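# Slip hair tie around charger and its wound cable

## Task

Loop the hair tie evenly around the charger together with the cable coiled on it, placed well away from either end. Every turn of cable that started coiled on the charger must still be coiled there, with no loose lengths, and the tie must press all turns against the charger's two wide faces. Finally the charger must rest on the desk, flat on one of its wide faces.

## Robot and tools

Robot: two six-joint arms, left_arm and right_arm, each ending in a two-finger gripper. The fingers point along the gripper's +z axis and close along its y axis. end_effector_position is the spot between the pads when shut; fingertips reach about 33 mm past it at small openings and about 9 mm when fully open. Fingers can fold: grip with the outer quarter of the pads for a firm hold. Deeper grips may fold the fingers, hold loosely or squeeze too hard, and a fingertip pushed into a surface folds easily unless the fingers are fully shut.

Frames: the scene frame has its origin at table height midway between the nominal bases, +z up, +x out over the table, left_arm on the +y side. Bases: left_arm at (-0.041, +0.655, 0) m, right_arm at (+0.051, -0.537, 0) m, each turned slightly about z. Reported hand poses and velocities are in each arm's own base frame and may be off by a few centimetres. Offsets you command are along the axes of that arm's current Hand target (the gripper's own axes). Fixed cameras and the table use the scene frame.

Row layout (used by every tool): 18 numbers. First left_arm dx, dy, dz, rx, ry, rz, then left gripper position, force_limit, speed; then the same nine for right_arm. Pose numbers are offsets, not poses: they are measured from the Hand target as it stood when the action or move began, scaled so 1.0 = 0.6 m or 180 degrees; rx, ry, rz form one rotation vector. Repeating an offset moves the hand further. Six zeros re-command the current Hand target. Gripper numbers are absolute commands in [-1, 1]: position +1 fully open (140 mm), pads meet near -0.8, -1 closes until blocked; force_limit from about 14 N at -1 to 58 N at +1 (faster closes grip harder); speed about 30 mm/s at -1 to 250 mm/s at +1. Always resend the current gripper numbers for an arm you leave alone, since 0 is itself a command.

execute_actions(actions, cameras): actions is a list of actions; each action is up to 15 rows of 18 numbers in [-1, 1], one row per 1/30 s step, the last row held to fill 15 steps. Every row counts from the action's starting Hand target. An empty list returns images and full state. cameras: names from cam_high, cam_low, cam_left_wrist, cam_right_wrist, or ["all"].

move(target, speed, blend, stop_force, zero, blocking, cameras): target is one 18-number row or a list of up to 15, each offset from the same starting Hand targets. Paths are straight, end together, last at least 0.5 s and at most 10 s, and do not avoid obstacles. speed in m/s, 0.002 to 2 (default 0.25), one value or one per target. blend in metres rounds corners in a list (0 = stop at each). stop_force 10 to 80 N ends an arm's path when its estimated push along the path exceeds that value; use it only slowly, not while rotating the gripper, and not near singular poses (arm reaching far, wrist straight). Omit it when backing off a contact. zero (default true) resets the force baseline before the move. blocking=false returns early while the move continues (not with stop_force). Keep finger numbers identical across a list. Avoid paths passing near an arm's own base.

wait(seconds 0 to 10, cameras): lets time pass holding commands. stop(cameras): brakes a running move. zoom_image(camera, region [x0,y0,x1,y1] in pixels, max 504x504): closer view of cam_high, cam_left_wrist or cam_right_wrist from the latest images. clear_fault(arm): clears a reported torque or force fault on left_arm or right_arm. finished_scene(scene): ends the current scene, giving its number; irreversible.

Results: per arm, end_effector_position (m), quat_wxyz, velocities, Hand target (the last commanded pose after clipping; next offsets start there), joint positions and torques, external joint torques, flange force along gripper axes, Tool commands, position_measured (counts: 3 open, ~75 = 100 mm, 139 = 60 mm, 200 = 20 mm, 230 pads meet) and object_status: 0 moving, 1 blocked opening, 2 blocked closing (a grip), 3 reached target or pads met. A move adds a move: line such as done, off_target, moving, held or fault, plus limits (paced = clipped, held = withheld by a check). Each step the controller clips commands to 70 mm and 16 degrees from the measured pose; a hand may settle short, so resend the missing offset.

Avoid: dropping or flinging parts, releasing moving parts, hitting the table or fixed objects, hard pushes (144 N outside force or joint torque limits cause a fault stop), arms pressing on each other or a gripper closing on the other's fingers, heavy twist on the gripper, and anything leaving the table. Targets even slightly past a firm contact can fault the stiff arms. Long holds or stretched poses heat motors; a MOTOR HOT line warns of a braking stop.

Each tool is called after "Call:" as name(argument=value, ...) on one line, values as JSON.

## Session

Call:
execute_actions(actions=[])

Scene clock: 0.00 s.
left_arm: end_effector_position=(+0.7330, -0.0910, +0.1145) position_measured=3 object_status=3 end_effector_quat_wxyz=(+0.209, +0.747, -0.596, +0.209) | right_arm: end_effector_position=(+0.4647, +0.0025, +0.3546) position_measured=3 object_status=3 end_effector_quat_wxyz=(+0.355, +0.655, -0.230, +0.627)
Joint positions: left_arm=[0.085 0.438 1.753 -0.705 1.057 3.394] | right_arm=[0.701 -0.009 2.459 -1.608 1.588 3.843]
Joint velocities: within noise
Joint torques (N m): no reading
External joint torques (N m): no reading
Flange force (N): no reading
Hand target: left_arm +0.7330, -0.0910, +0.1145; +0.209, +0.747, -0.596, +0.209 | right_arm +0.4647, +0.0025, +0.3546; +0.355, +0.655, -0.230, +0.627
Tool commands: left_gripper/position=+1.0 left_gripper/force_limit=+1.0 left_gripper/speed=+1.0 right_gripper/position=+1.0 right_gripper/force_limit=+1.0 right_gripper/speed=+1.0

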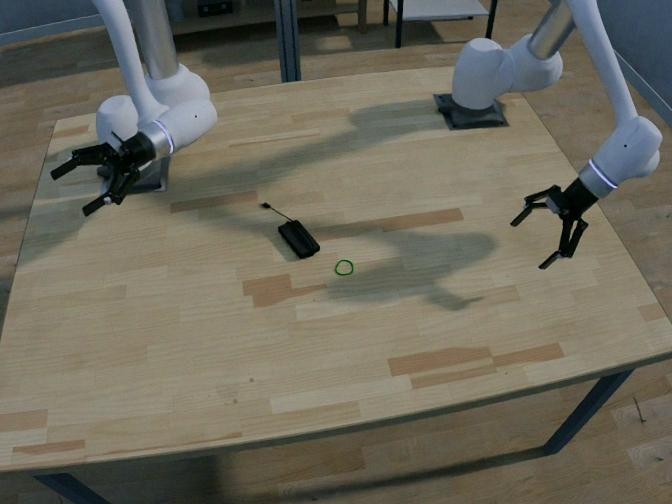

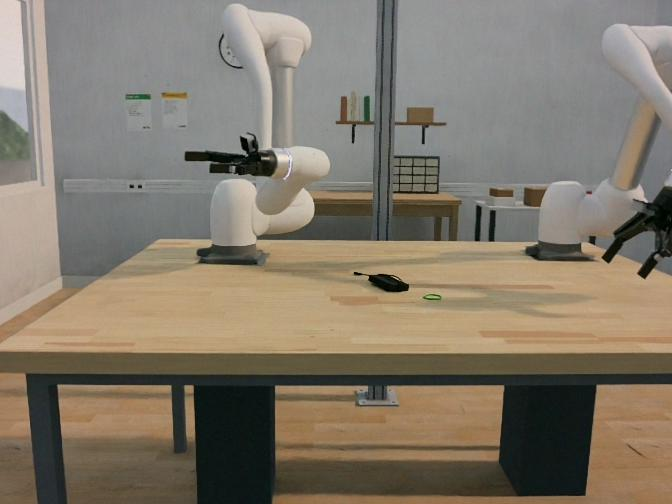

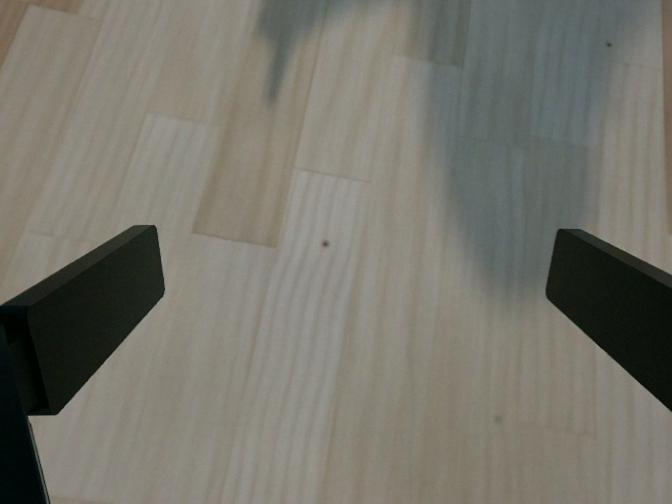

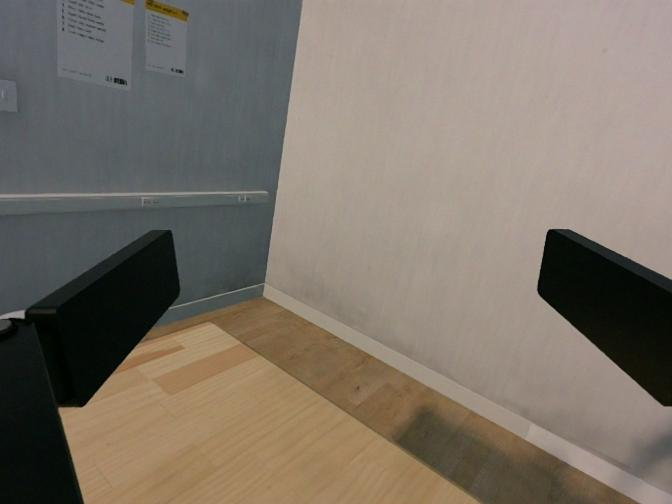

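Call:
move(target=[0.314,0.45,-0.127,-0.037,0.306,0.05,-1,-0.5,0,0.163,-0.462,-0.98,0.595,-0.148,-0.539,-0.52,-0.5,0], speed=0.4, cameras=["all"])

Scene clock: 14.53 s.
left_arm: end_effector_position=(+0.5025, -0.2540, +0.3002) position_measured=233 object_status=3 end_effector_quat_wxyz=(+0.486, +0.506, -0.497, +0.511) | right_arm: end_effector_position=(+0.2954, +0.6371, +0.3801) position_measured=195 object_status=3 end_effector_quat_wxyz=(+0.000, +0.688, +0.725, +0.001)
Joint positions: left_arm=[0.089 0.266 2.237 -1.524 1.599 4.091] | right_arm=[1.088 0.234 1.414 -0.001 1.493 1.036]
Joint torques (N m): left_arm=[-0.67 -48.83 -21.9 -1.16 2 -0.1] | right_arm=[-2.01 -67.39 -40.91 4.25 -0.04 -0.17]
External joint torques (N m): left_arm=[0.72 -0.89 0.05 -0.41 0.28 0.09] | right_arm=[2.02 1.63 -0.83 0.05 -0.01 0.17]
Flange force (N): left_arm=[1.3 1.3 -1.0] | right_arm=[5.5 -0.7 -1.1]
Hand target: left_arm +0.5025, -0.2540, +0.3002; +0.486, +0.506, -0.497, +0.511 | right_arm +0.2954, +0.6371, +0.3801; +0.000, +0.688, +0.725, +0.001
Off the commanded pose: left_arm 0.000 m, 0 deg | right_arm 0.000 m, 0 deg.
move: done

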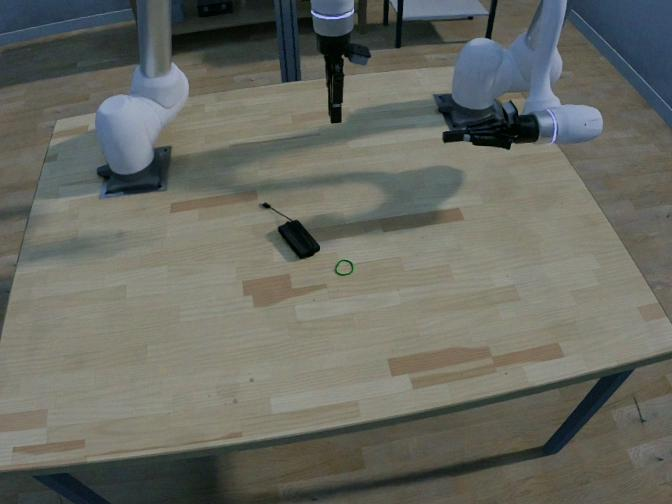

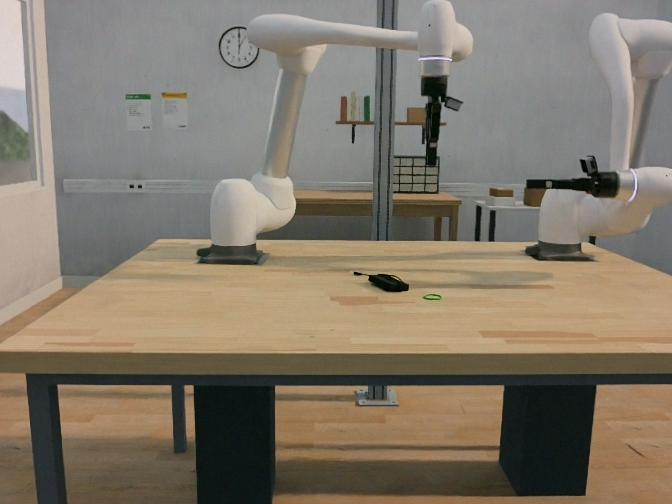

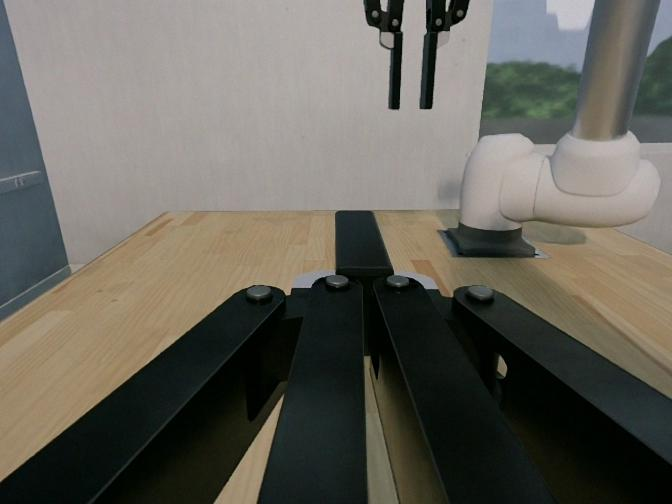

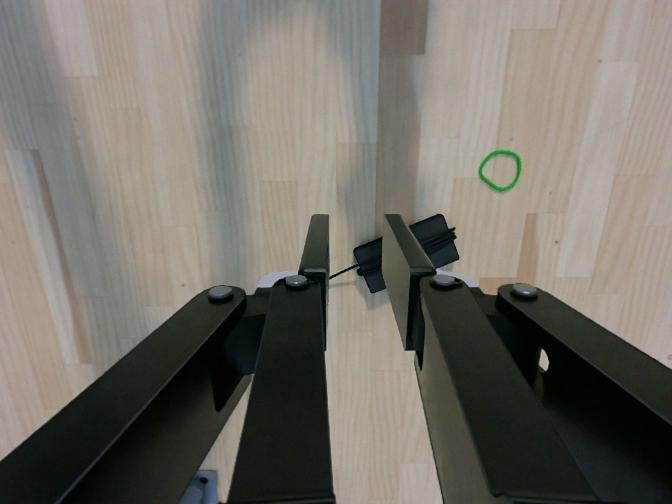

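Call:
move(target=[0,0,0,0,0,0,-1,-0.5,0,-0.06,0.38,0.36,0,0,0,-0.52,-0.5,0], speed=0.4, cameras=["cam_right_wrist"])

Scene clock: 18.77 s.
left_arm: end_effector_position=(+0.5025, -0.2540, +0.3002) position_measured=233 object_status=3 end_effector_quat_wxyz=(+0.486, +0.506, -0.497, +0.511) | right_arm: end_effector_position=(+0.5252, +0.6133, +0.1645) position_measured=195 object_status=3 end_effector_quat_wxyz=(+0.000, +0.688, +0.725, +0.001)
Joint positions: left_arm=[0.089 0.266 2.237 -1.524 1.599 4.091] | right_arm=[0.82 0.48 1.467 -0.001 1.193 0.768]
Joint torques (N m): left_arm=[-1.1 -47.26 -22.17 -1.22 2.03 -0.11] | right_arm=[-1.84 -89.75 -37.97 4.01 -0.01 -0.07]
External joint torques (N m): left_arm=[1.08 -2.55 0.13 -0.36 0.26 0.11] | right_arm=[1.82 3.3 -0.91 0.01 -0.03 0.07]
Flange force (N): left_arm=[4.0 3.4 -1.5] | right_arm=[6.8 3.2 1.1]
Hand target: left_arm +0.5025, -0.2540, +0.3002; +0.486, +0.506, -0.497, +0.511 | right_arm +0.5252, +0.6132, +0.1644; +0.000, +0.688, +0.725, +0.001
Off the commanded pose: left_arm 0.000 m, 0 deg | right_arm 0.000 m, 0 deg.
move: done
Images, in order (width x height): cam_right_wrist 672x504.

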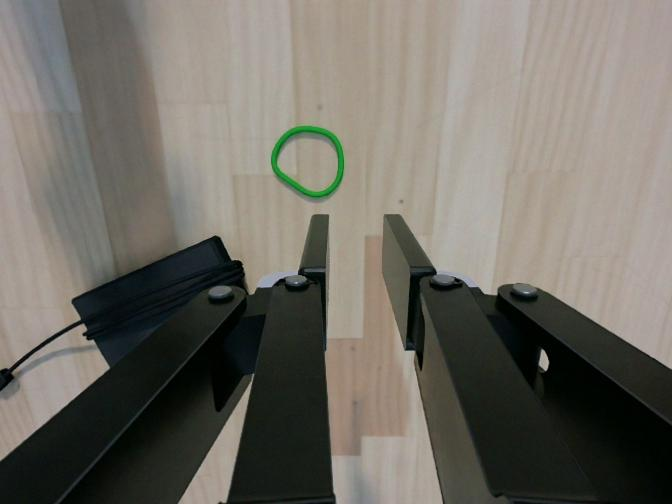

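Call:
move(target=[0,0,0,0,0,0,-1,-0.5,0,0.038,-0.0075,0.16,0,0,0,-0.52,-0.5,0], cameras=["cam_right_wrist"])

Scene clock: 22.20 s.
left_arm: end_effector_position=(+0.5025, -0.2540, +0.3002) position_measured=233 object_status=3 end_effector_quat_wxyz=(+0.486, +0.506, -0.497, +0.511) | right_arm: end_effector_position=(+0.5197, +0.6357, +0.0684) position_measured=195 object_status=3 end_effector_quat_wxyz=(+0.000, +0.688, +0.725, +0.001)
Joint positions: left_arm=[0.089 0.266 2.237 -1.524 1.599 4.091] | right_arm=[0.844 0.567 1.517 -0.001 1.056 0.792]
Joint torques (N m): left_arm=[-0.8 -48.04 -22.47 -1.21 2.04 -0.14] | right_arm=[-2.06 -95.83 -35.56 3.7 0.03 -0.16]
External joint torques (N m): left_arm=[0.82 -1.9 0.51 -0.37 0.25 0.14] | right_arm=[2.02 4.58 -0.69 0.04 -0.07 0.16]
Flange force (N): left_arm=[2.6 3.3 -1.0] | right_arm=[7.8 3.5 3.3]
Hand target: left_arm +0.5025, -0.2540, +0.3002; +0.486, +0.506, -0.497, +0.511 | right_arm +0.5197, +0.6358, +0.0684; +0.000, +0.688, +0.725, +0.001
Off the commanded pose: left_arm 0.000 m, 0 deg | right_arm 0.000 m, 0 deg.
move: done
Images, in order (width x height): cam_right_wrist 672x504.

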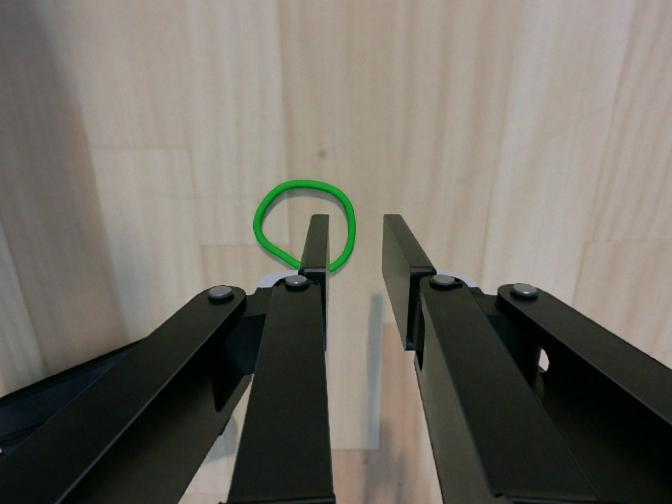

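Call:
move(target=[0,0,0,0,0,0,-1,-0.5,0,-0.003,0.002,0.0542,0,0,0,-0.52,-0.5,0], speed=0.08)

Call:
move(target=[0,0,0,0,0,0,-1,-0.5,0,0,0,0,0,0,0,-1,0.2,-1], cameras=["cam_right_wrist"])

Scene clock: 25.87 s.
left_arm: end_effector_position=(+0.5025, -0.2540, +0.3002) position_measured=233 object_status=3 end_effector_quat_wxyz=(+0.486, +0.506, -0.497, +0.511) | right_arm: end_effector_position=(+0.5210, +0.6341, +0.0358) position_measured=195 object_status=3 end_effector_quat_wxyz=(+0.000, +0.688, +0.725, +0.001)
Joint positions: left_arm=[0.089 0.266 2.237 -1.524 1.599 4.091] | right_arm=[0.841 0.593 1.54 -0.001 1.007 0.79]
Joint torques (N m): left_arm=[-0.41 -48.51 -22.44 -1.14 2.02 -0.07] | right_arm=[-1.92 -97.35 -34.63 3.58 0.05 -0.14]
External joint torques (N m): left_arm=[0.51 -1.34 0.51 -0.42 0.27 0.07] | right_arm=[1.84 5.17 -0.52 0.05 -0.1 0.14]
Flange force (N): left_arm=[1.9 2.6 -0.4] | right_arm=[7.8 3.8 4.3]
Hand target: left_arm +0.5025, -0.2540, +0.3002; +0.486, +0.506, -0.497, +0.511 | right_arm +0.5210, +0.6341, +0.0359; +0.000, +0.688, +0.725, +0.001
Off the commanded pose: left_arm 0.000 m, 0 deg | right_arm 0.000 m, 0 deg.
move: done

Scene clock: 27.07 s.
left_arm: end_effector_position=(+0.5025, -0.2540, +0.3002) position_measured=233 object_status=3 end_effector_quat_wxyz=(+0.486, +0.506, -0.497, +0.511) | right_arm: end_effector_position=(+0.5210, +0.6341, +0.0359) position_measured=228 object_status=0 end_effector_quat_wxyz=(+0.000, +0.688, +0.725, +0.001)
Joint positions: left_arm=[0.089 0.266 2.237 -1.524 1.599 4.091] | right_arm=[0.841 0.593 1.54 -0.001 1.007 0.79]
Joint torques (N m): left_arm=[-1.14 -47.82 -22.17 -1.24 2.07 -0.12] | right_arm=[-2.7 -94.64 -33.29 3.51 -0.03 -0.12]
External joint torques (N m): left_arm=[1.14 -1.96 0.28 -0.33 0.21 0.12] | right_arm=[2.76 0.83 -2.3 0.16 -0.02 0.12]
Flange force (N): left_arm=[2.9 3.0 -1.7] | right_arm=[7.3 1.9 -0.7]
Hand target: left_arm +0.5025, -0.2540, +0.3002; +0.486, +0.506, -0.497, +0.511 | right_arm +0.5210, +0.6341, +0.0359; +0.000, +0.688, +0.725, +0.001
Off the commanded pose: left_arm 0.000 m, 0 deg | right_arm 0.000 m, 0 deg.
move: done
Images, in order (width x height): cam_right_wrist 672x504.

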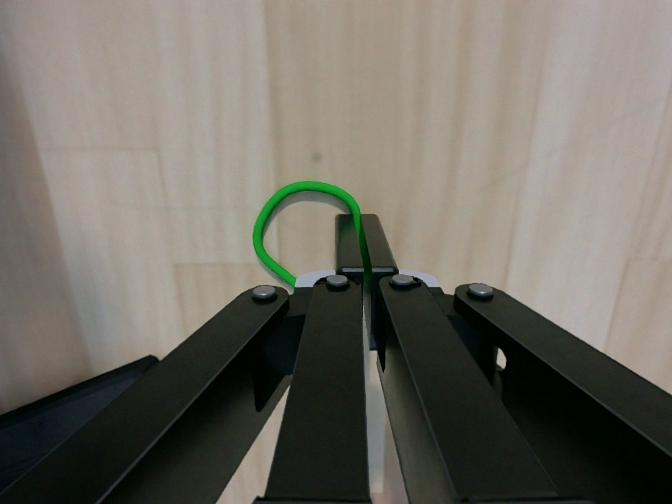

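Call:
move(target=[0,0,0,0,0,0,-1,-0.5,0,0,0,-0.41,0,0,0,-1,0.2,-1])

Call:
move(target=[-0.033,-0.029,0.343,0,0,0,-1,-0.5,0,-0.106,-0.2125,0,0,0.5,0,-1,0.2,-1], cameras=["all"])

Scene clock: 34.70 s.
left_arm: end_effector_position=(+0.5025, -0.2540, +0.3002) position_measured=233 object_status=3 end_effector_quat_wxyz=(+0.486, +0.506, -0.497, +0.511) | right_arm: end_effector_position=(+0.5206, +0.6339, +0.2819) position_measured=228 object_status=2 end_effector_quat_wxyz=(+0.000, +0.688, +0.725, +0.001)
Joint positions: left_arm=[0.089 0.266 2.237 -1.524 1.599 4.091] | right_arm=[0.841 0.448 1.297 -0.001 1.395 0.789]
Joint torques (N m): left_arm=[-0.86 -48.37 -22.24 -1.25 2.05 -0.09] | right_arm=[-2.13 -90.31 -40.5 4.35 0 -0.15]
External joint torques (N m): left_arm=[0.8 -1.31 0.34 -0.32 0.23 0.08] | right_arm=[2.12 4.99 -0.51 -0.11 -0.05 0.15]
Flange force (N): left_arm=[1.9 2.3 -1.1] | right_arm=[8.9 4.4 0.8]
Hand target: left_arm +0.5025, -0.2540, +0.3002; +0.486, +0.506, -0.497, +0.511 | right_arm +0.5207, +0.6339, +0.2819; +0.000, +0.688, +0.725, +0.001
Off the commanded pose: left_arm 0.000 m, 0 deg | right_arm 0.000 m, 0 deg.
move: done

Scene clock: 38.23 s.
left_arm: end_effector_position=(+0.5273, -0.4590, +0.2795) position_measured=233 object_status=3 end_effector_quat_wxyz=(+0.486, +0.506, -0.497, +0.511) | right_arm: end_effector_position=(+0.3967, +0.5637, +0.2817) position_measured=228 object_status=2 end_effector_quat_wxyz=(+0.513, -0.486, -0.513, -0.487)
Joint positions: left_arm=[-0.306 0.339 2.185 -1.848 1.372 4.139] | right_arm=[0.437 0.273 2.289 1.898 1.364 -1.028]
Joint torques (N m): left_arm=[-0.65 -55.86 -22.7 -1.92 2.15 -0.05] | right_arm=[-2.5 -57.51 -26.33 0.51 2.35 -0.12]
External joint torques (N m): left_arm=[0.62 -1.64 0.39 -0.33 0.21 0.04] | right_arm=[2.45 2.54 -0.95 0.13 0.01 0.12]
Flange force (N): left_arm=[2.2 2.3 -1.5] | right_arm=[-3.9 2.2 7.1]
Hand target: left_arm +0.5273, -0.4590, +0.2795; +0.486, +0.506, -0.497, +0.511 | right_arm +0.3967, +0.5638, +0.2816; +0.513, -0.486, -0.513, -0.487
Off the commanded pose: left_arm 0.000 m, 0 deg | right_arm 0.000 m, 0 deg.
move: done

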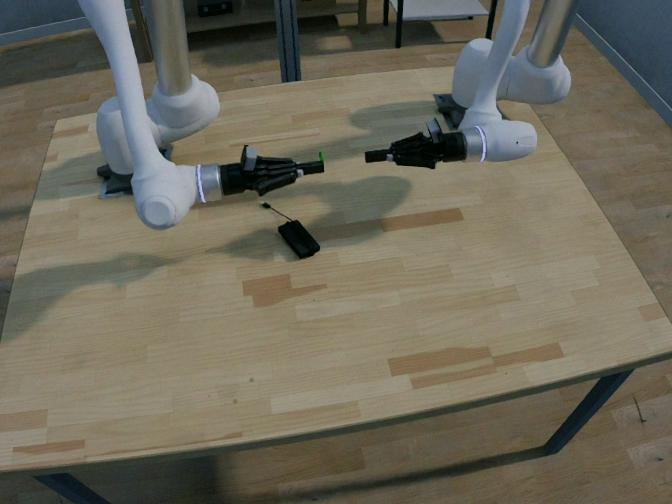

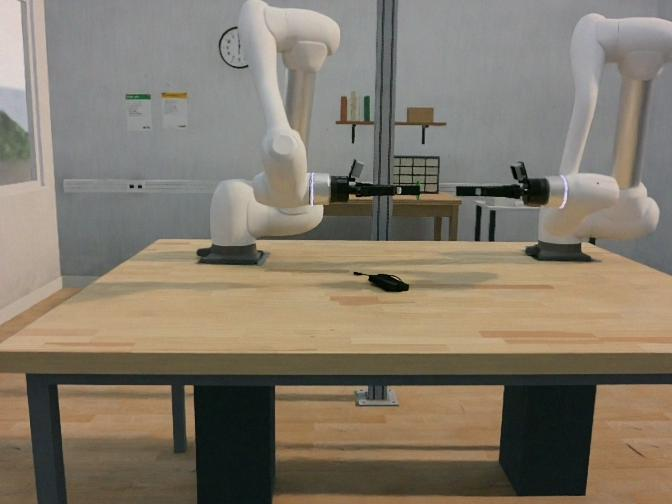

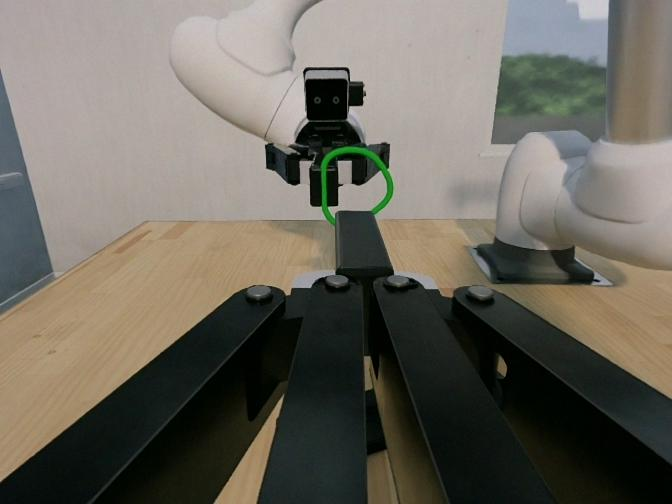

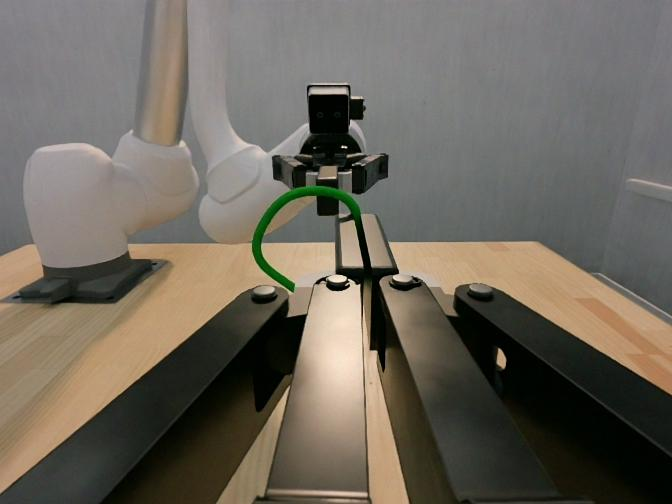

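Call:
move(target=[0.0015,0.006,0.135,0,0,0,-1,-0.5,0,0,0,0,0,0,0,-1,0.2,-1], speed=0.12, cameras=["cam_left_wrist","cam_right_wrist"])

Scene clock: 44.77 s.
left_arm: end_effector_position=(+0.5265, -0.5401, +0.2799) position_measured=233 object_status=3 end_effector_quat_wxyz=(+0.486, +0.506, -0.497, +0.511) | right_arm: end_effector_position=(+0.3967, +0.5638, +0.2816) position_measured=228 object_status=2 end_effector_quat_wxyz=(+0.513, -0.486, -0.513, -0.487)
Joint positions: left_arm=[-0.446 0.366 2.139 -1.964 1.288 4.148] | right_arm=[0.437 0.273 2.29 1.898 1.364 -1.028]
Joint torques (N m): left_arm=[-0.92 -58.98 -23.91 -2.15 2.09 -0.12] | right_arm=[-1.82 -56.92 -26.53 0.5 2.37 -0.13]
External joint torques (N m): left_arm=[1.09 -2.86 0.19 -0.37 0.29 0.12] | right_arm=[1.81 1.9 -0.73 0.14 -0.01 0.13]
Flange force (N): left_arm=[3.7 2.7 -3.0] | right_arm=[-2.8 1.7 5.4]
Hand target: left_arm +0.5265, -0.5401, +0.2799; +0.486, +0.506, -0.497, +0.511 | right_arm +0.3967, +0.5638, +0.2816; +0.513, -0.486, -0.513, -0.487
Off the commanded pose: left_arm 0.000 m, 0 deg | right_arm 0.000 m, 0 deg.
move: done
Images, in order (width x height): cam_left_wrist 672x504, cam_right_wrist 672x504.

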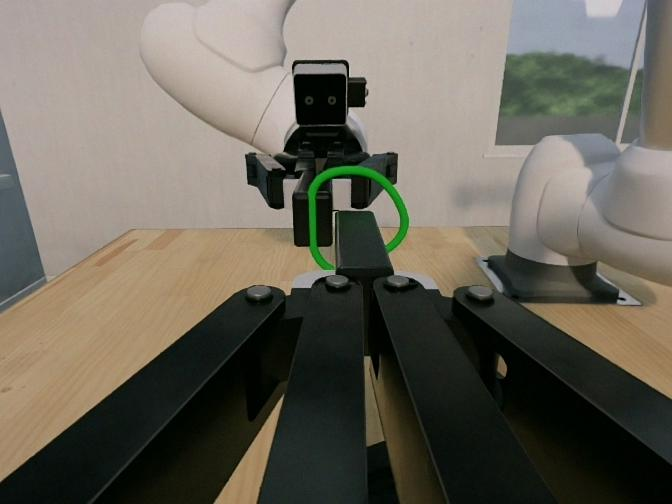

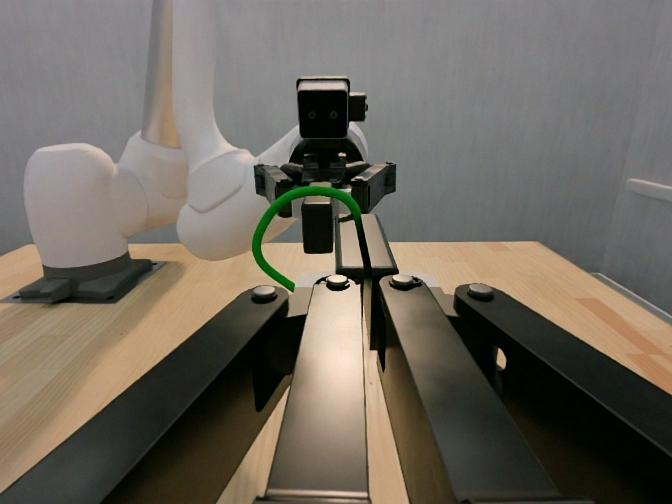

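Call:
move(target=[0,0.0055,0.062,0,0,0,-1,-0.5,0,0,0,0,0,0,0,-1,0.2,-1], speed=0.06, cameras=["cam_left_wrist","cam_right_wrist"])

Scene clock: 49.50 s.
left_arm: end_effector_position=(+0.5244, -0.5774, +0.2796) position_measured=233 object_status=3 end_effector_quat_wxyz=(+0.486, +0.506, -0.497, +0.511) | right_arm: end_effector_position=(+0.3967, +0.5638, +0.2816) position_measured=228 object_status=2 end_effector_quat_wxyz=(+0.513, -0.486, -0.513, -0.487)
Joint positions: left_arm=[-0.506 0.382 2.114 -2.014 1.251 4.155] | right_arm=[0.437 0.273 2.29 1.898 1.364 -1.028]
Joint torques (N m): left_arm=[-0.66 -61.17 -24.68 -2.35 2.12 -0.14] | right_arm=[-2.43 -57.29 -26.66 0.56 2.45 -0.15]
External joint torques (N m): left_arm=[0.51 -2.42 0.53 -0.27 0.27 0.14] | right_arm=[2.44 2.19 -0.62 0.08 -0.09 0.15]
Flange force (N): left_arm=[2.8 3.2 -2.5] | right_arm=[-3.3 1.4 6.6]
Hand target: left_arm +0.5244, -0.5774, +0.2796; +0.486, +0.506, -0.497, +0.511 | right_arm +0.3967, +0.5638, +0.2816; +0.513, -0.486, -0.513, -0.487
Off the commanded pose: left_arm 0.000 m, 0 deg | right_arm 0.000 m, 0 deg.
move: done
Images, in order (width x height): cam_left_wrist 672x504, cam_right_wrist 672x504.

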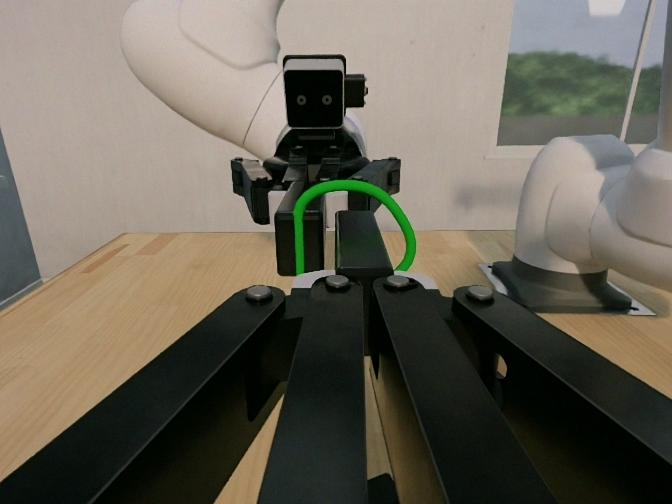

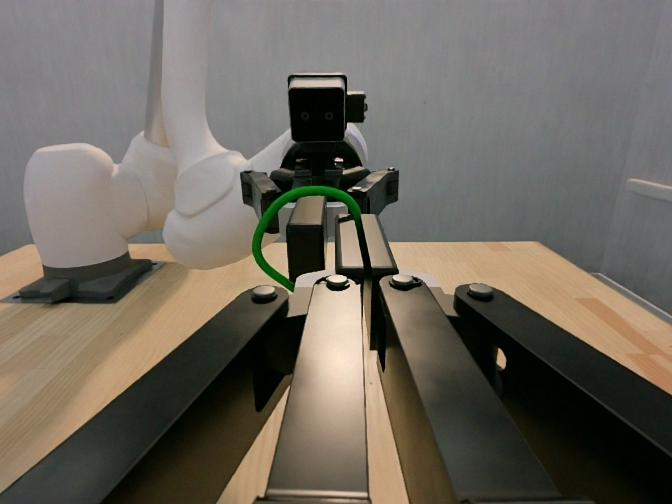

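Call:
move(target=[[0,0,0.019,0,0,0,-1,-0.5,0,0,0,0,0,0,0,-1,0.2,-1],[0,0.006,0.019,0,0,0,-1,-0.5,0,0,0,0,0,0,0,-1,0.2,-1],[0,0.006,0.019,0,0,0,-1,-0.5,0,0,0,0,0,0,0,-0.68,0.2,-1],[0,0.006,0.019,0,0,0,-1,-0.5,0,0,0,-0.16,0,0,0,-0.68,0.2,-1]], speed=0.07, cameras=["cam_left_wrist","cam_right_wrist"])

Scene clock: 55.30 s.
left_arm: end_effector_position=(+0.5212, -0.5889, +0.2795) position_measured=233 object_status=3 end_effector_quat_wxyz=(+0.486, +0.506, -0.497, +0.511) | right_arm: end_effector_position=(+0.4017, +0.4679, +0.2816) position_measured=214 object_status=3 end_effector_quat_wxyz=(+0.513, -0.486, -0.513, -0.487)
Joint positions: left_arm=[-0.527 0.384 2.11 -2.032 1.239 4.159] | right_arm=[0.235 0.233 2.351 1.727 1.475 -1.022]
Joint torques (N m): left_arm=[-0.61 -61.53 -24.51 -2.29 2.16 -0.04] | right_arm=[-1.32 -51.99 -25.34 0.99 2.48 -0.05]
External joint torques (N m): left_arm=[0.59 -2.46 0.25 -0.35 0.23 0.04] | right_arm=[1.32 1.98 -0.87 0.1 -0.13 0.05]
Flange force (N): left_arm=[3.1 2.6 -2.3] | right_arm=[-3.2 3.2 4.3]
Hand target: left_arm +0.5212, -0.5889, +0.2795; +0.486, +0.506, -0.497, +0.511 | right_arm +0.4017, +0.4679, +0.2816; +0.513, -0.486, -0.513, -0.487
Off the commanded pose: left_arm 0.000 m, 0 deg | right_arm 0.000 m, 0 deg.
move: done
Images, in order (width x height): cam_left_wrist 672x504, cam_right_wrist 672x504.

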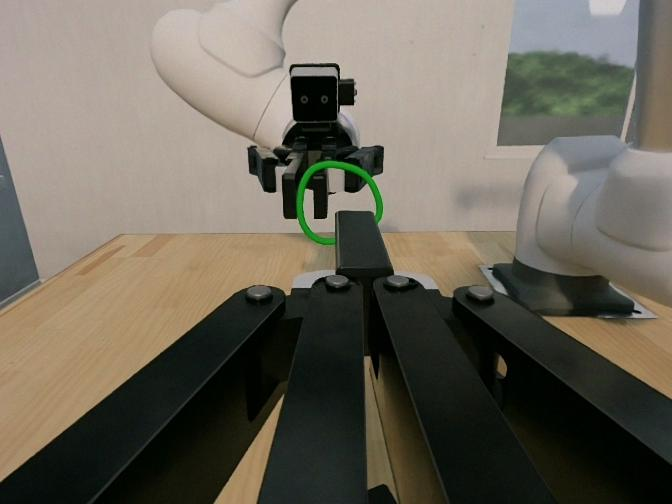

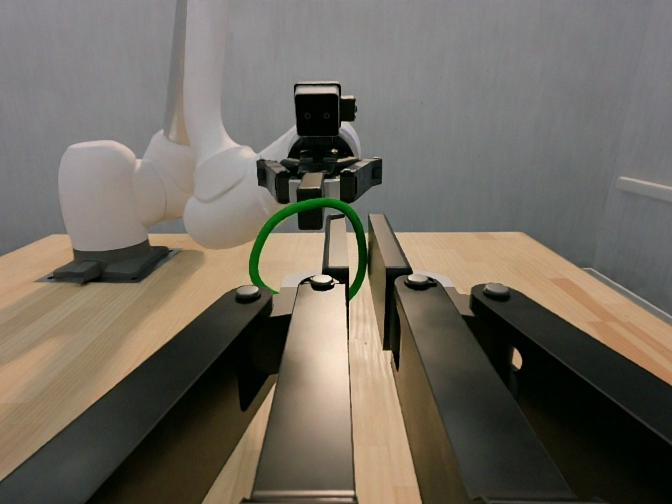

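Call:
move(target=[0,0,0,0,0,0,-1,-0.5,0,0,0,0,0,0,0,-1,0.2,-1], cameras=["cam_left_wrist","cam_right_wrist"])

Call:
zoom_image(camera="cam_left_wrist", region=[240, 120, 420, 260])

Scene clock: 60.93 s.
left_arm: end_effector_position=(+0.5212, -0.5889, +0.2795) position_measured=233 object_status=3 end_effector_quat_wxyz=(+0.486, +0.506, -0.497, +0.511) | right_arm: end_effector_position=(+0.4017, +0.4679, +0.2816) position_measured=228 object_status=0 end_effector_quat_wxyz=(+0.513, -0.486, -0.513, -0.487)
Joint positions: left_arm=[-0.527 0.384 2.11 -2.032 1.239 4.159] | right_arm=[0.235 0.233 2.351 1.727 1.475 -1.022]
Joint torques (N m): left_arm=[-0.74 -61.1 -24.63 -2.3 2.22 -0.05] | right_arm=[-2.27 -51.83 -25.49 0.93 2.43 -0.12]
External joint torques (N m): left_arm=[0.93 -3.21 0.13 -0.36 0.18 0.04] | right_arm=[2.29 1.68 -0.73 0.16 -0.07 0.12]
Flange force (N): left_arm=[4.3 2.9 -3.0] | right_arm=[-2.6 2.3 6.4]
Hand target: left_arm +0.5212, -0.5889, +0.2795; +0.486, +0.506, -0.497, +0.511 | right_arm +0.4017, +0.4679, +0.2816; +0.513, -0.486, -0.513, -0.487
Off the commanded pose: left_arm 0.000 m, 0 deg | right_arm 0.000 m, 0 deg.
move: done
Images, in order (width x height): cam_left_wrist 672x504, cam_right_wrist 672x504.

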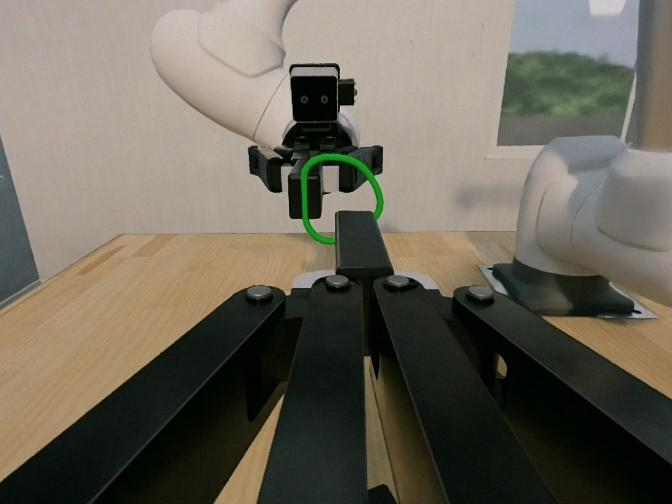

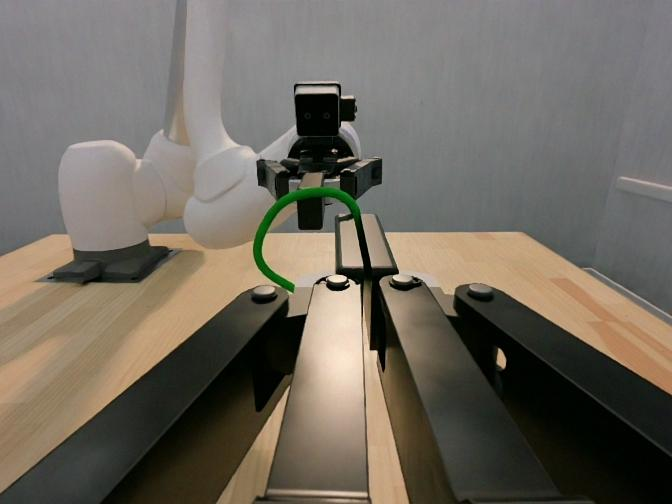

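Scaled by 2.800.

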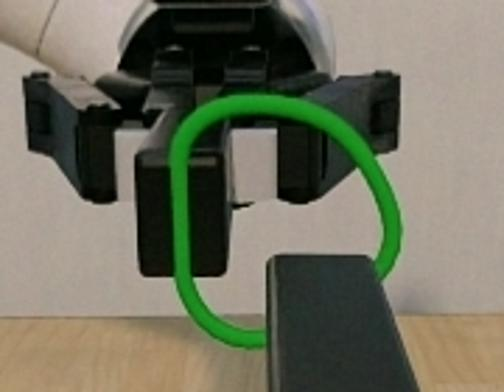

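Call:
move(target=[[0.01,-0.006,0,0,0,0,-1,-0.5,0,0,0,0.05,0,0,0,-1,0.2,-1],[0.01,-0.006,0,0,0,0,-1,-0.5,0,0,0,0.168,0,0,0,-1,0.2,-1]], speed=0.07, cameras=["cam_left_wrist","cam_right_wrist"])

Call:
zoom_image(camera="cam_right_wrist", region=[220, 150, 420, 320])

Scene clock: 66.37 s.
left_arm: end_effector_position=(+0.5247, -0.5888, +0.2856) position_measured=233 object_status=3 end_effector_quat_wxyz=(+0.486, +0.506, -0.497, +0.511) | right_arm: end_effector_position=(+0.3964, +0.5685, +0.2816) position_measured=228 object_status=2 end_effector_quat_wxyz=(+0.513, -0.486, -0.513, -0.487)
Joint positions: left_arm=[-0.524 0.379 2.101 -2.025 1.235 4.145] | right_arm=[0.447 0.276 2.286 1.906 1.359 -1.028]
Joint torques (N m): left_arm=[-0.3 -61.4 -25 -2.39 2.04 -0.02] | right_arm=[-2.52 -57.78 -26.41 0.47 2.45 -0.09]
External joint torques (N m): left_arm=[0.27 -2.51 0.21 -0.28 0.32 0.02] | right_arm=[2.47 2.62 -0.9 0.15 -0.09 0.09]
Flange force (N): left_arm=[3.2 2.8 -2.0] | right_arm=[-4.0 2.1 7.3]
Hand target: left_arm +0.5247, -0.5888, +0.2856; +0.486, +0.506, -0.497, +0.511 | right_arm +0.3964, +0.5686, +0.2816; +0.513, -0.486, -0.513, -0.487
Off the commanded pose: left_arm 0.000 m, 0 deg | right_arm 0.000 m, 0 deg.
move: done
Images, in order (width x height): cam_left_wrist 672x504, cam_right_wrist 672x504.

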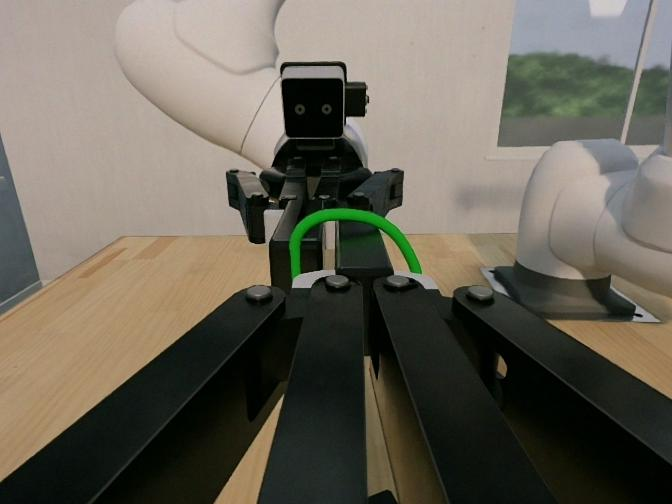

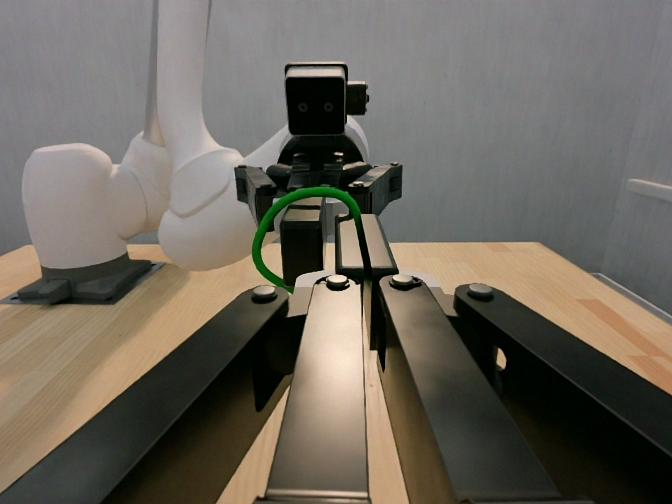

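Scaled by 2.520.

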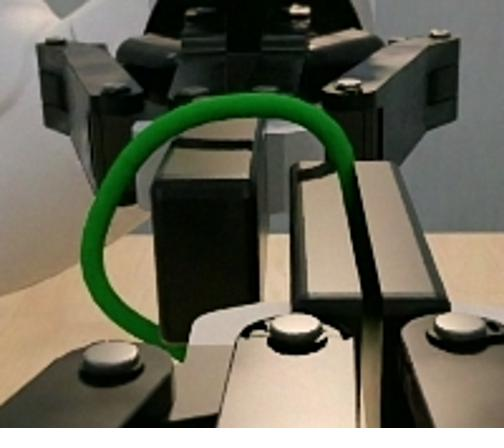

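Call:
move(target=[[0,0,0.012,0,0,0,-1,-0.5,0,0,0,0,0,0,0,-1,0.2,-1],[0,0,0.012,0,0,0,-1,-0.5,0,0,0,0,0,0,0,-0.66,0.2,-1],[0,0,0.012,0,0,0,-1,-0.5,0,-0.013,0,0,0,0,0,-0.66,0.2,-1],[0,0,0.012,0,0,0,-1,-0.5,0,-0.013,0,-0.16,0,0,0,-0.66,0.2,-1]], speed=0.06, cameras=["cam_left_wrist","cam_right_wrist"])

Scene clock: 71.97 s.
left_arm: end_effector_position=(+0.5250, -0.5960, +0.2855) position_measured=233 object_status=3 end_effector_quat_wxyz=(+0.486, +0.506, -0.497, +0.511) | right_arm: end_effector_position=(+0.4014, +0.4727, +0.2738) position_measured=213 object_status=3 end_effector_quat_wxyz=(+0.513, -0.486, -0.513, -0.487)
Joint positions: left_arm=[-0.534 0.383 2.094 -2.033 1.228 4.145] | right_arm=[0.246 0.25 2.352 1.738 1.472 -1.041]
Joint torques (N m): left_arm=[-1.28 -62.04 -25.07 -2.28 2.04 -0.07] | right_arm=[-2.26 -52.84 -24.78 0.88 2.44 -0.05]
External joint torques (N m): left_arm=[1.27 -2.51 0.2 -0.41 0.33 0.07] | right_arm=[2.25 1.93 -0.8 0.15 -0.06 0.05]
Flange force (N): left_arm=[3.0 2.0 -3.3] | right_arm=[-3.3 2.5 6.4]
Hand target: left_arm +0.5250, -0.5960, +0.2855; +0.486, +0.506, -0.497, +0.511 | right_arm +0.4014, +0.4727, +0.2738; +0.513, -0.486, -0.513, -0.487
Off the commanded pose: left_arm 0.000 m, 0 deg | right_arm 0.000 m, 0 deg.
move: done
Images, in order (width x height): cam_left_wrist 672x504, cam_right_wrist 672x504.

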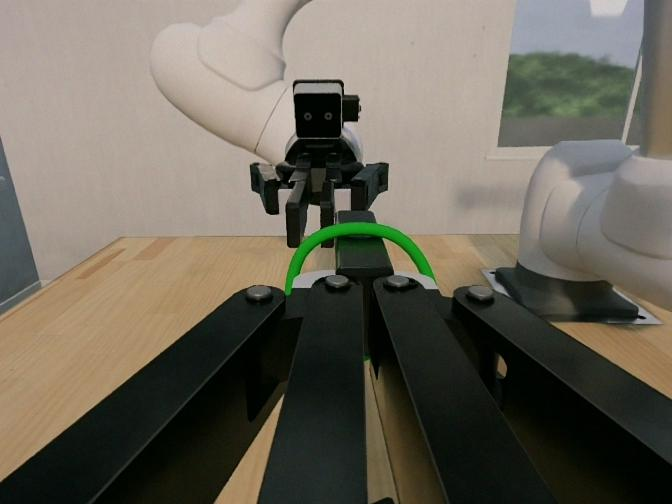

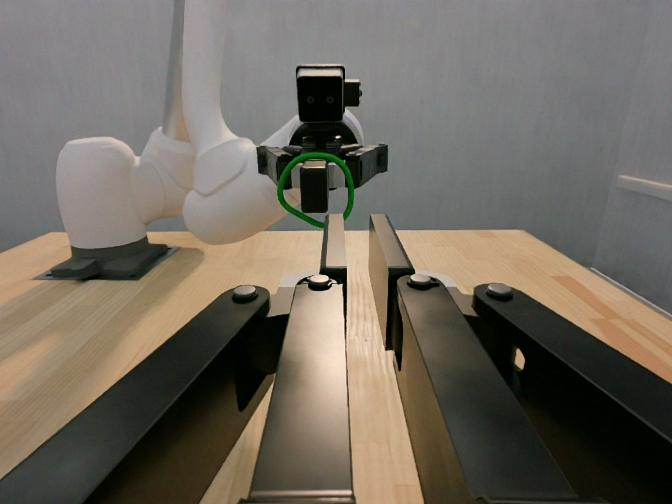

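Call:
move(target=[[0,0,0,0,0,0,-0.4,-0.5,-1,0,0,-0.05,0,0,0,-0.6,0.2,-1],[0,0,-0.33,0,0,0,-0.4,-0.5,-1,0,0,-0.05,0,0,0,-0.6,0.2,-1],[0,0,-0.33,0,0,0,-0.4,-0.5,-1,-0.03,-0.086,0.075,-0.294,-0.435,0.294,-0.6,0.2,-1]], speed=0.3, cameras=["cam_left_wrist","cam_right_wrist"])

Call:
move(target=[0,0,0,0,0,0,-0.4,-0.5,-1,0,0,0,0,0,0,0.17,0,0], cameras=["cam_left_wrist","cam_right_wrist"])

Scene clock: 87.70 s.
left_arm: end_effector_position=(+0.5182, -0.3981, +0.2867) position_measured=179 object_status=3 end_effector_quat_wxyz=(+0.486, +0.506, -0.497, +0.511) | right_arm: end_effector_position=(+0.3476, +0.5149, +0.2558) position_measured=205 object_status=3 end_effector_quat_wxyz=(+0.000, +0.977, +0.215, +0.001)
Joint positions: left_arm=[-0.197 0.304 2.219 -1.757 1.433 4.123] | right_arm=[0.922 0.146 1.748 -0.001 1.247 2.059]
Joint torques (N m): left_arm=[-0.61 -52.1 -22.34 -1.78 2.12 -0.09] | right_arm=[-2.42 -56.57 -38.73 4.04 -0.03 -0.13]
External joint torques (N m): left_arm=[0.54 -1.76 0.36 -0.29 0.22 0.08] | right_arm=[2.32 2.76 -0.68 -0.02 -0.03 0.13]
Flange force (N): left_arm=[2.4 2.6 -1.3] | right_arm=[2.9 -6.3 0.6]
Hand target: left_arm +0.5182, -0.3981, +0.2867; +0.486, +0.506, -0.497, +0.511 | right_arm +0.3476, +0.5150, +0.2557; +0.000, +0.977, +0.215, +0.001
Off the commanded pose: left_arm 0.000 m, 0 deg | right_arm 0.000 m, 0 deg.
move: done
Images, in order (width x height): cam_left_wrist 672x504, cam_right_wrist 672x504.

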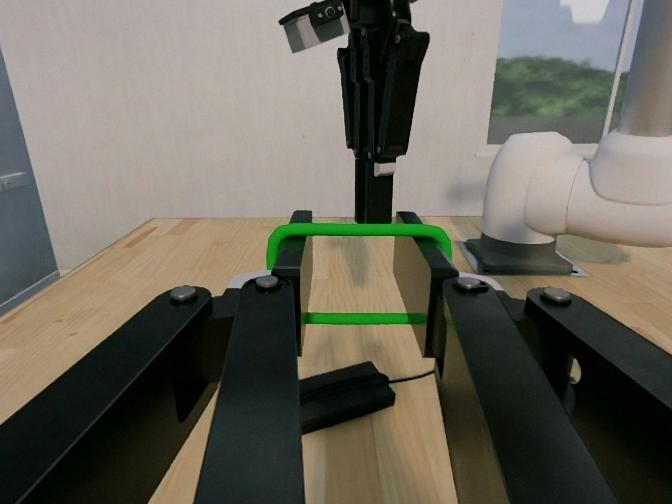

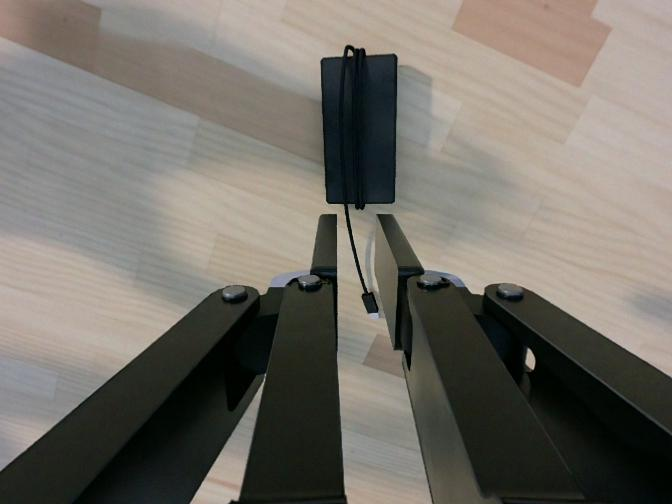

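Scene clock: 88.43 s.
left_arm: end_effector_position=(+0.5182, -0.3981, +0.2867) position_measured=179 object_status=3 end_effector_quat_wxyz=(+0.486, +0.506, -0.497, +0.511) | right_arm: end_effector_position=(+0.3476, +0.5150, +0.2557) position_measured=108 object_status=0 end_effector_quat_wxyz=(+0.000, +0.977, +0.215, +0.001)
Joint positions: left_arm=[-0.197 0.304 2.219 -1.757 1.433 4.123] | right_arm=[0.922 0.146 1.748 -0.001 1.247 2.059]
Joint torques (N m): left_arm=[-0.45 -51.5 -22.3 -1.79 2.14 -0.09] | right_arm=[-2.29 -56.66 -38.66 4.05 0.04 0.02]
External joint torques (N m): left_arm=[0.54 -2.31 0.2 -0.29 0.2 0.09] | right_arm=[2.29 2.03 -0.99 -0.01 -0.09 -0.02]
Flange force (N): left_arm=[3.4 2.9 -1.3] | right_arm=[2.5 -5.8 0.0]
Hand target: left_arm +0.5182, -0.3981, +0.2867; +0.486, +0.506, -0.497, +0.511 | right_arm +0.3476, +0.5150, +0.2557; +0.000, +0.977, +0.215, +0.001
Off the commanded pose: left_arm 0.000 m, 0 deg | right_arm 0.000 m, 0 deg.
move: done
Images, in order (width x height): cam_left_wrist 672x504, cam_right_wrist 672x504.

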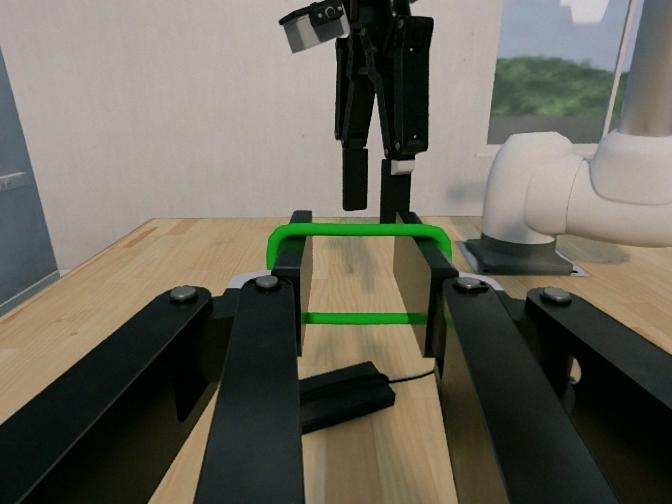

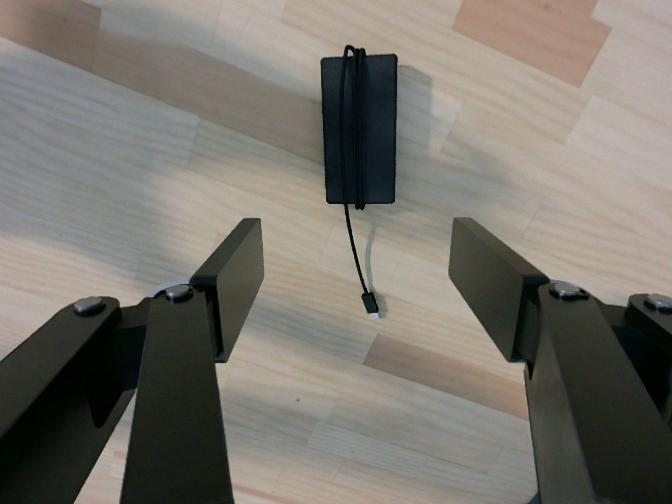

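Call:
move(target=[0,0,0,0,0,0,-0.4,-0.5,-1,-0.01,0.024,0.26,0,0,0,0.17,0,0], cameras=["cam_right_wrist"])

Scene clock: 91.93 s.
left_arm: end_effector_position=(+0.5182, -0.3981, +0.2867) position_measured=179 object_status=3 end_effector_quat_wxyz=(+0.486, +0.506, -0.497, +0.511) | right_arm: end_effector_position=(+0.3484, +0.4994, +0.0998) position_measured=108 object_status=3 end_effector_quat_wxyz=(+0.000, +0.977, +0.215, +0.001)
Joint positions: left_arm=[-0.197 0.304 2.219 -1.757 1.433 4.123] | right_arm=[0.905 0.245 1.939 -0.001 0.957 2.043]
Joint torques (N m): left_arm=[-0.94 -51.51 -22.27 -1.78 2.07 -0.12] | right_arm=[-1.84 -61.42 -33.35 3.49 0.02 -0.09]
External joint torques (N m): left_arm=[0.94 -2.26 0.28 -0.29 0.26 0.12] | right_arm=[1.82 2.37 -0.84 -0.01 -0.07 0.09]
Flange force (N): left_arm=[3.2 2.8 -2.1] | right_arm=[2.8 -5.3 1.8]
Hand target: left_arm +0.5182, -0.3981, +0.2867; +0.486, +0.506, -0.497, +0.511 | right_arm +0.3484, +0.4994, +0.0997; +0.000, +0.977, +0.215, +0.001
Off the commanded pose: left_arm 0.000 m, 0 deg | right_arm 0.000 m, 0 deg.
move: done
Images, in order (width x height): cam_right_wrist 672x504.

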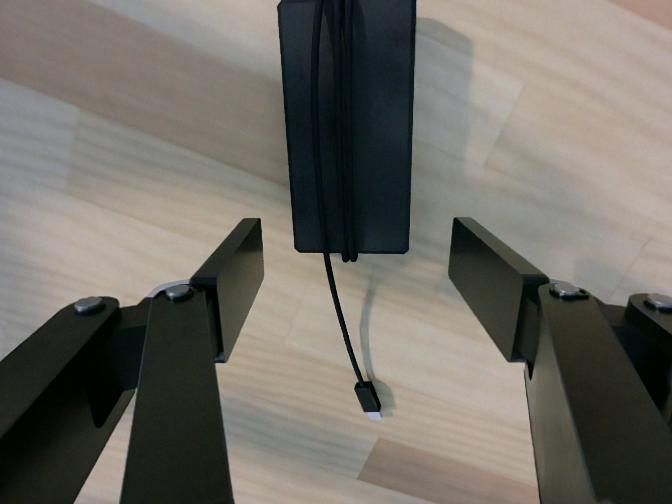

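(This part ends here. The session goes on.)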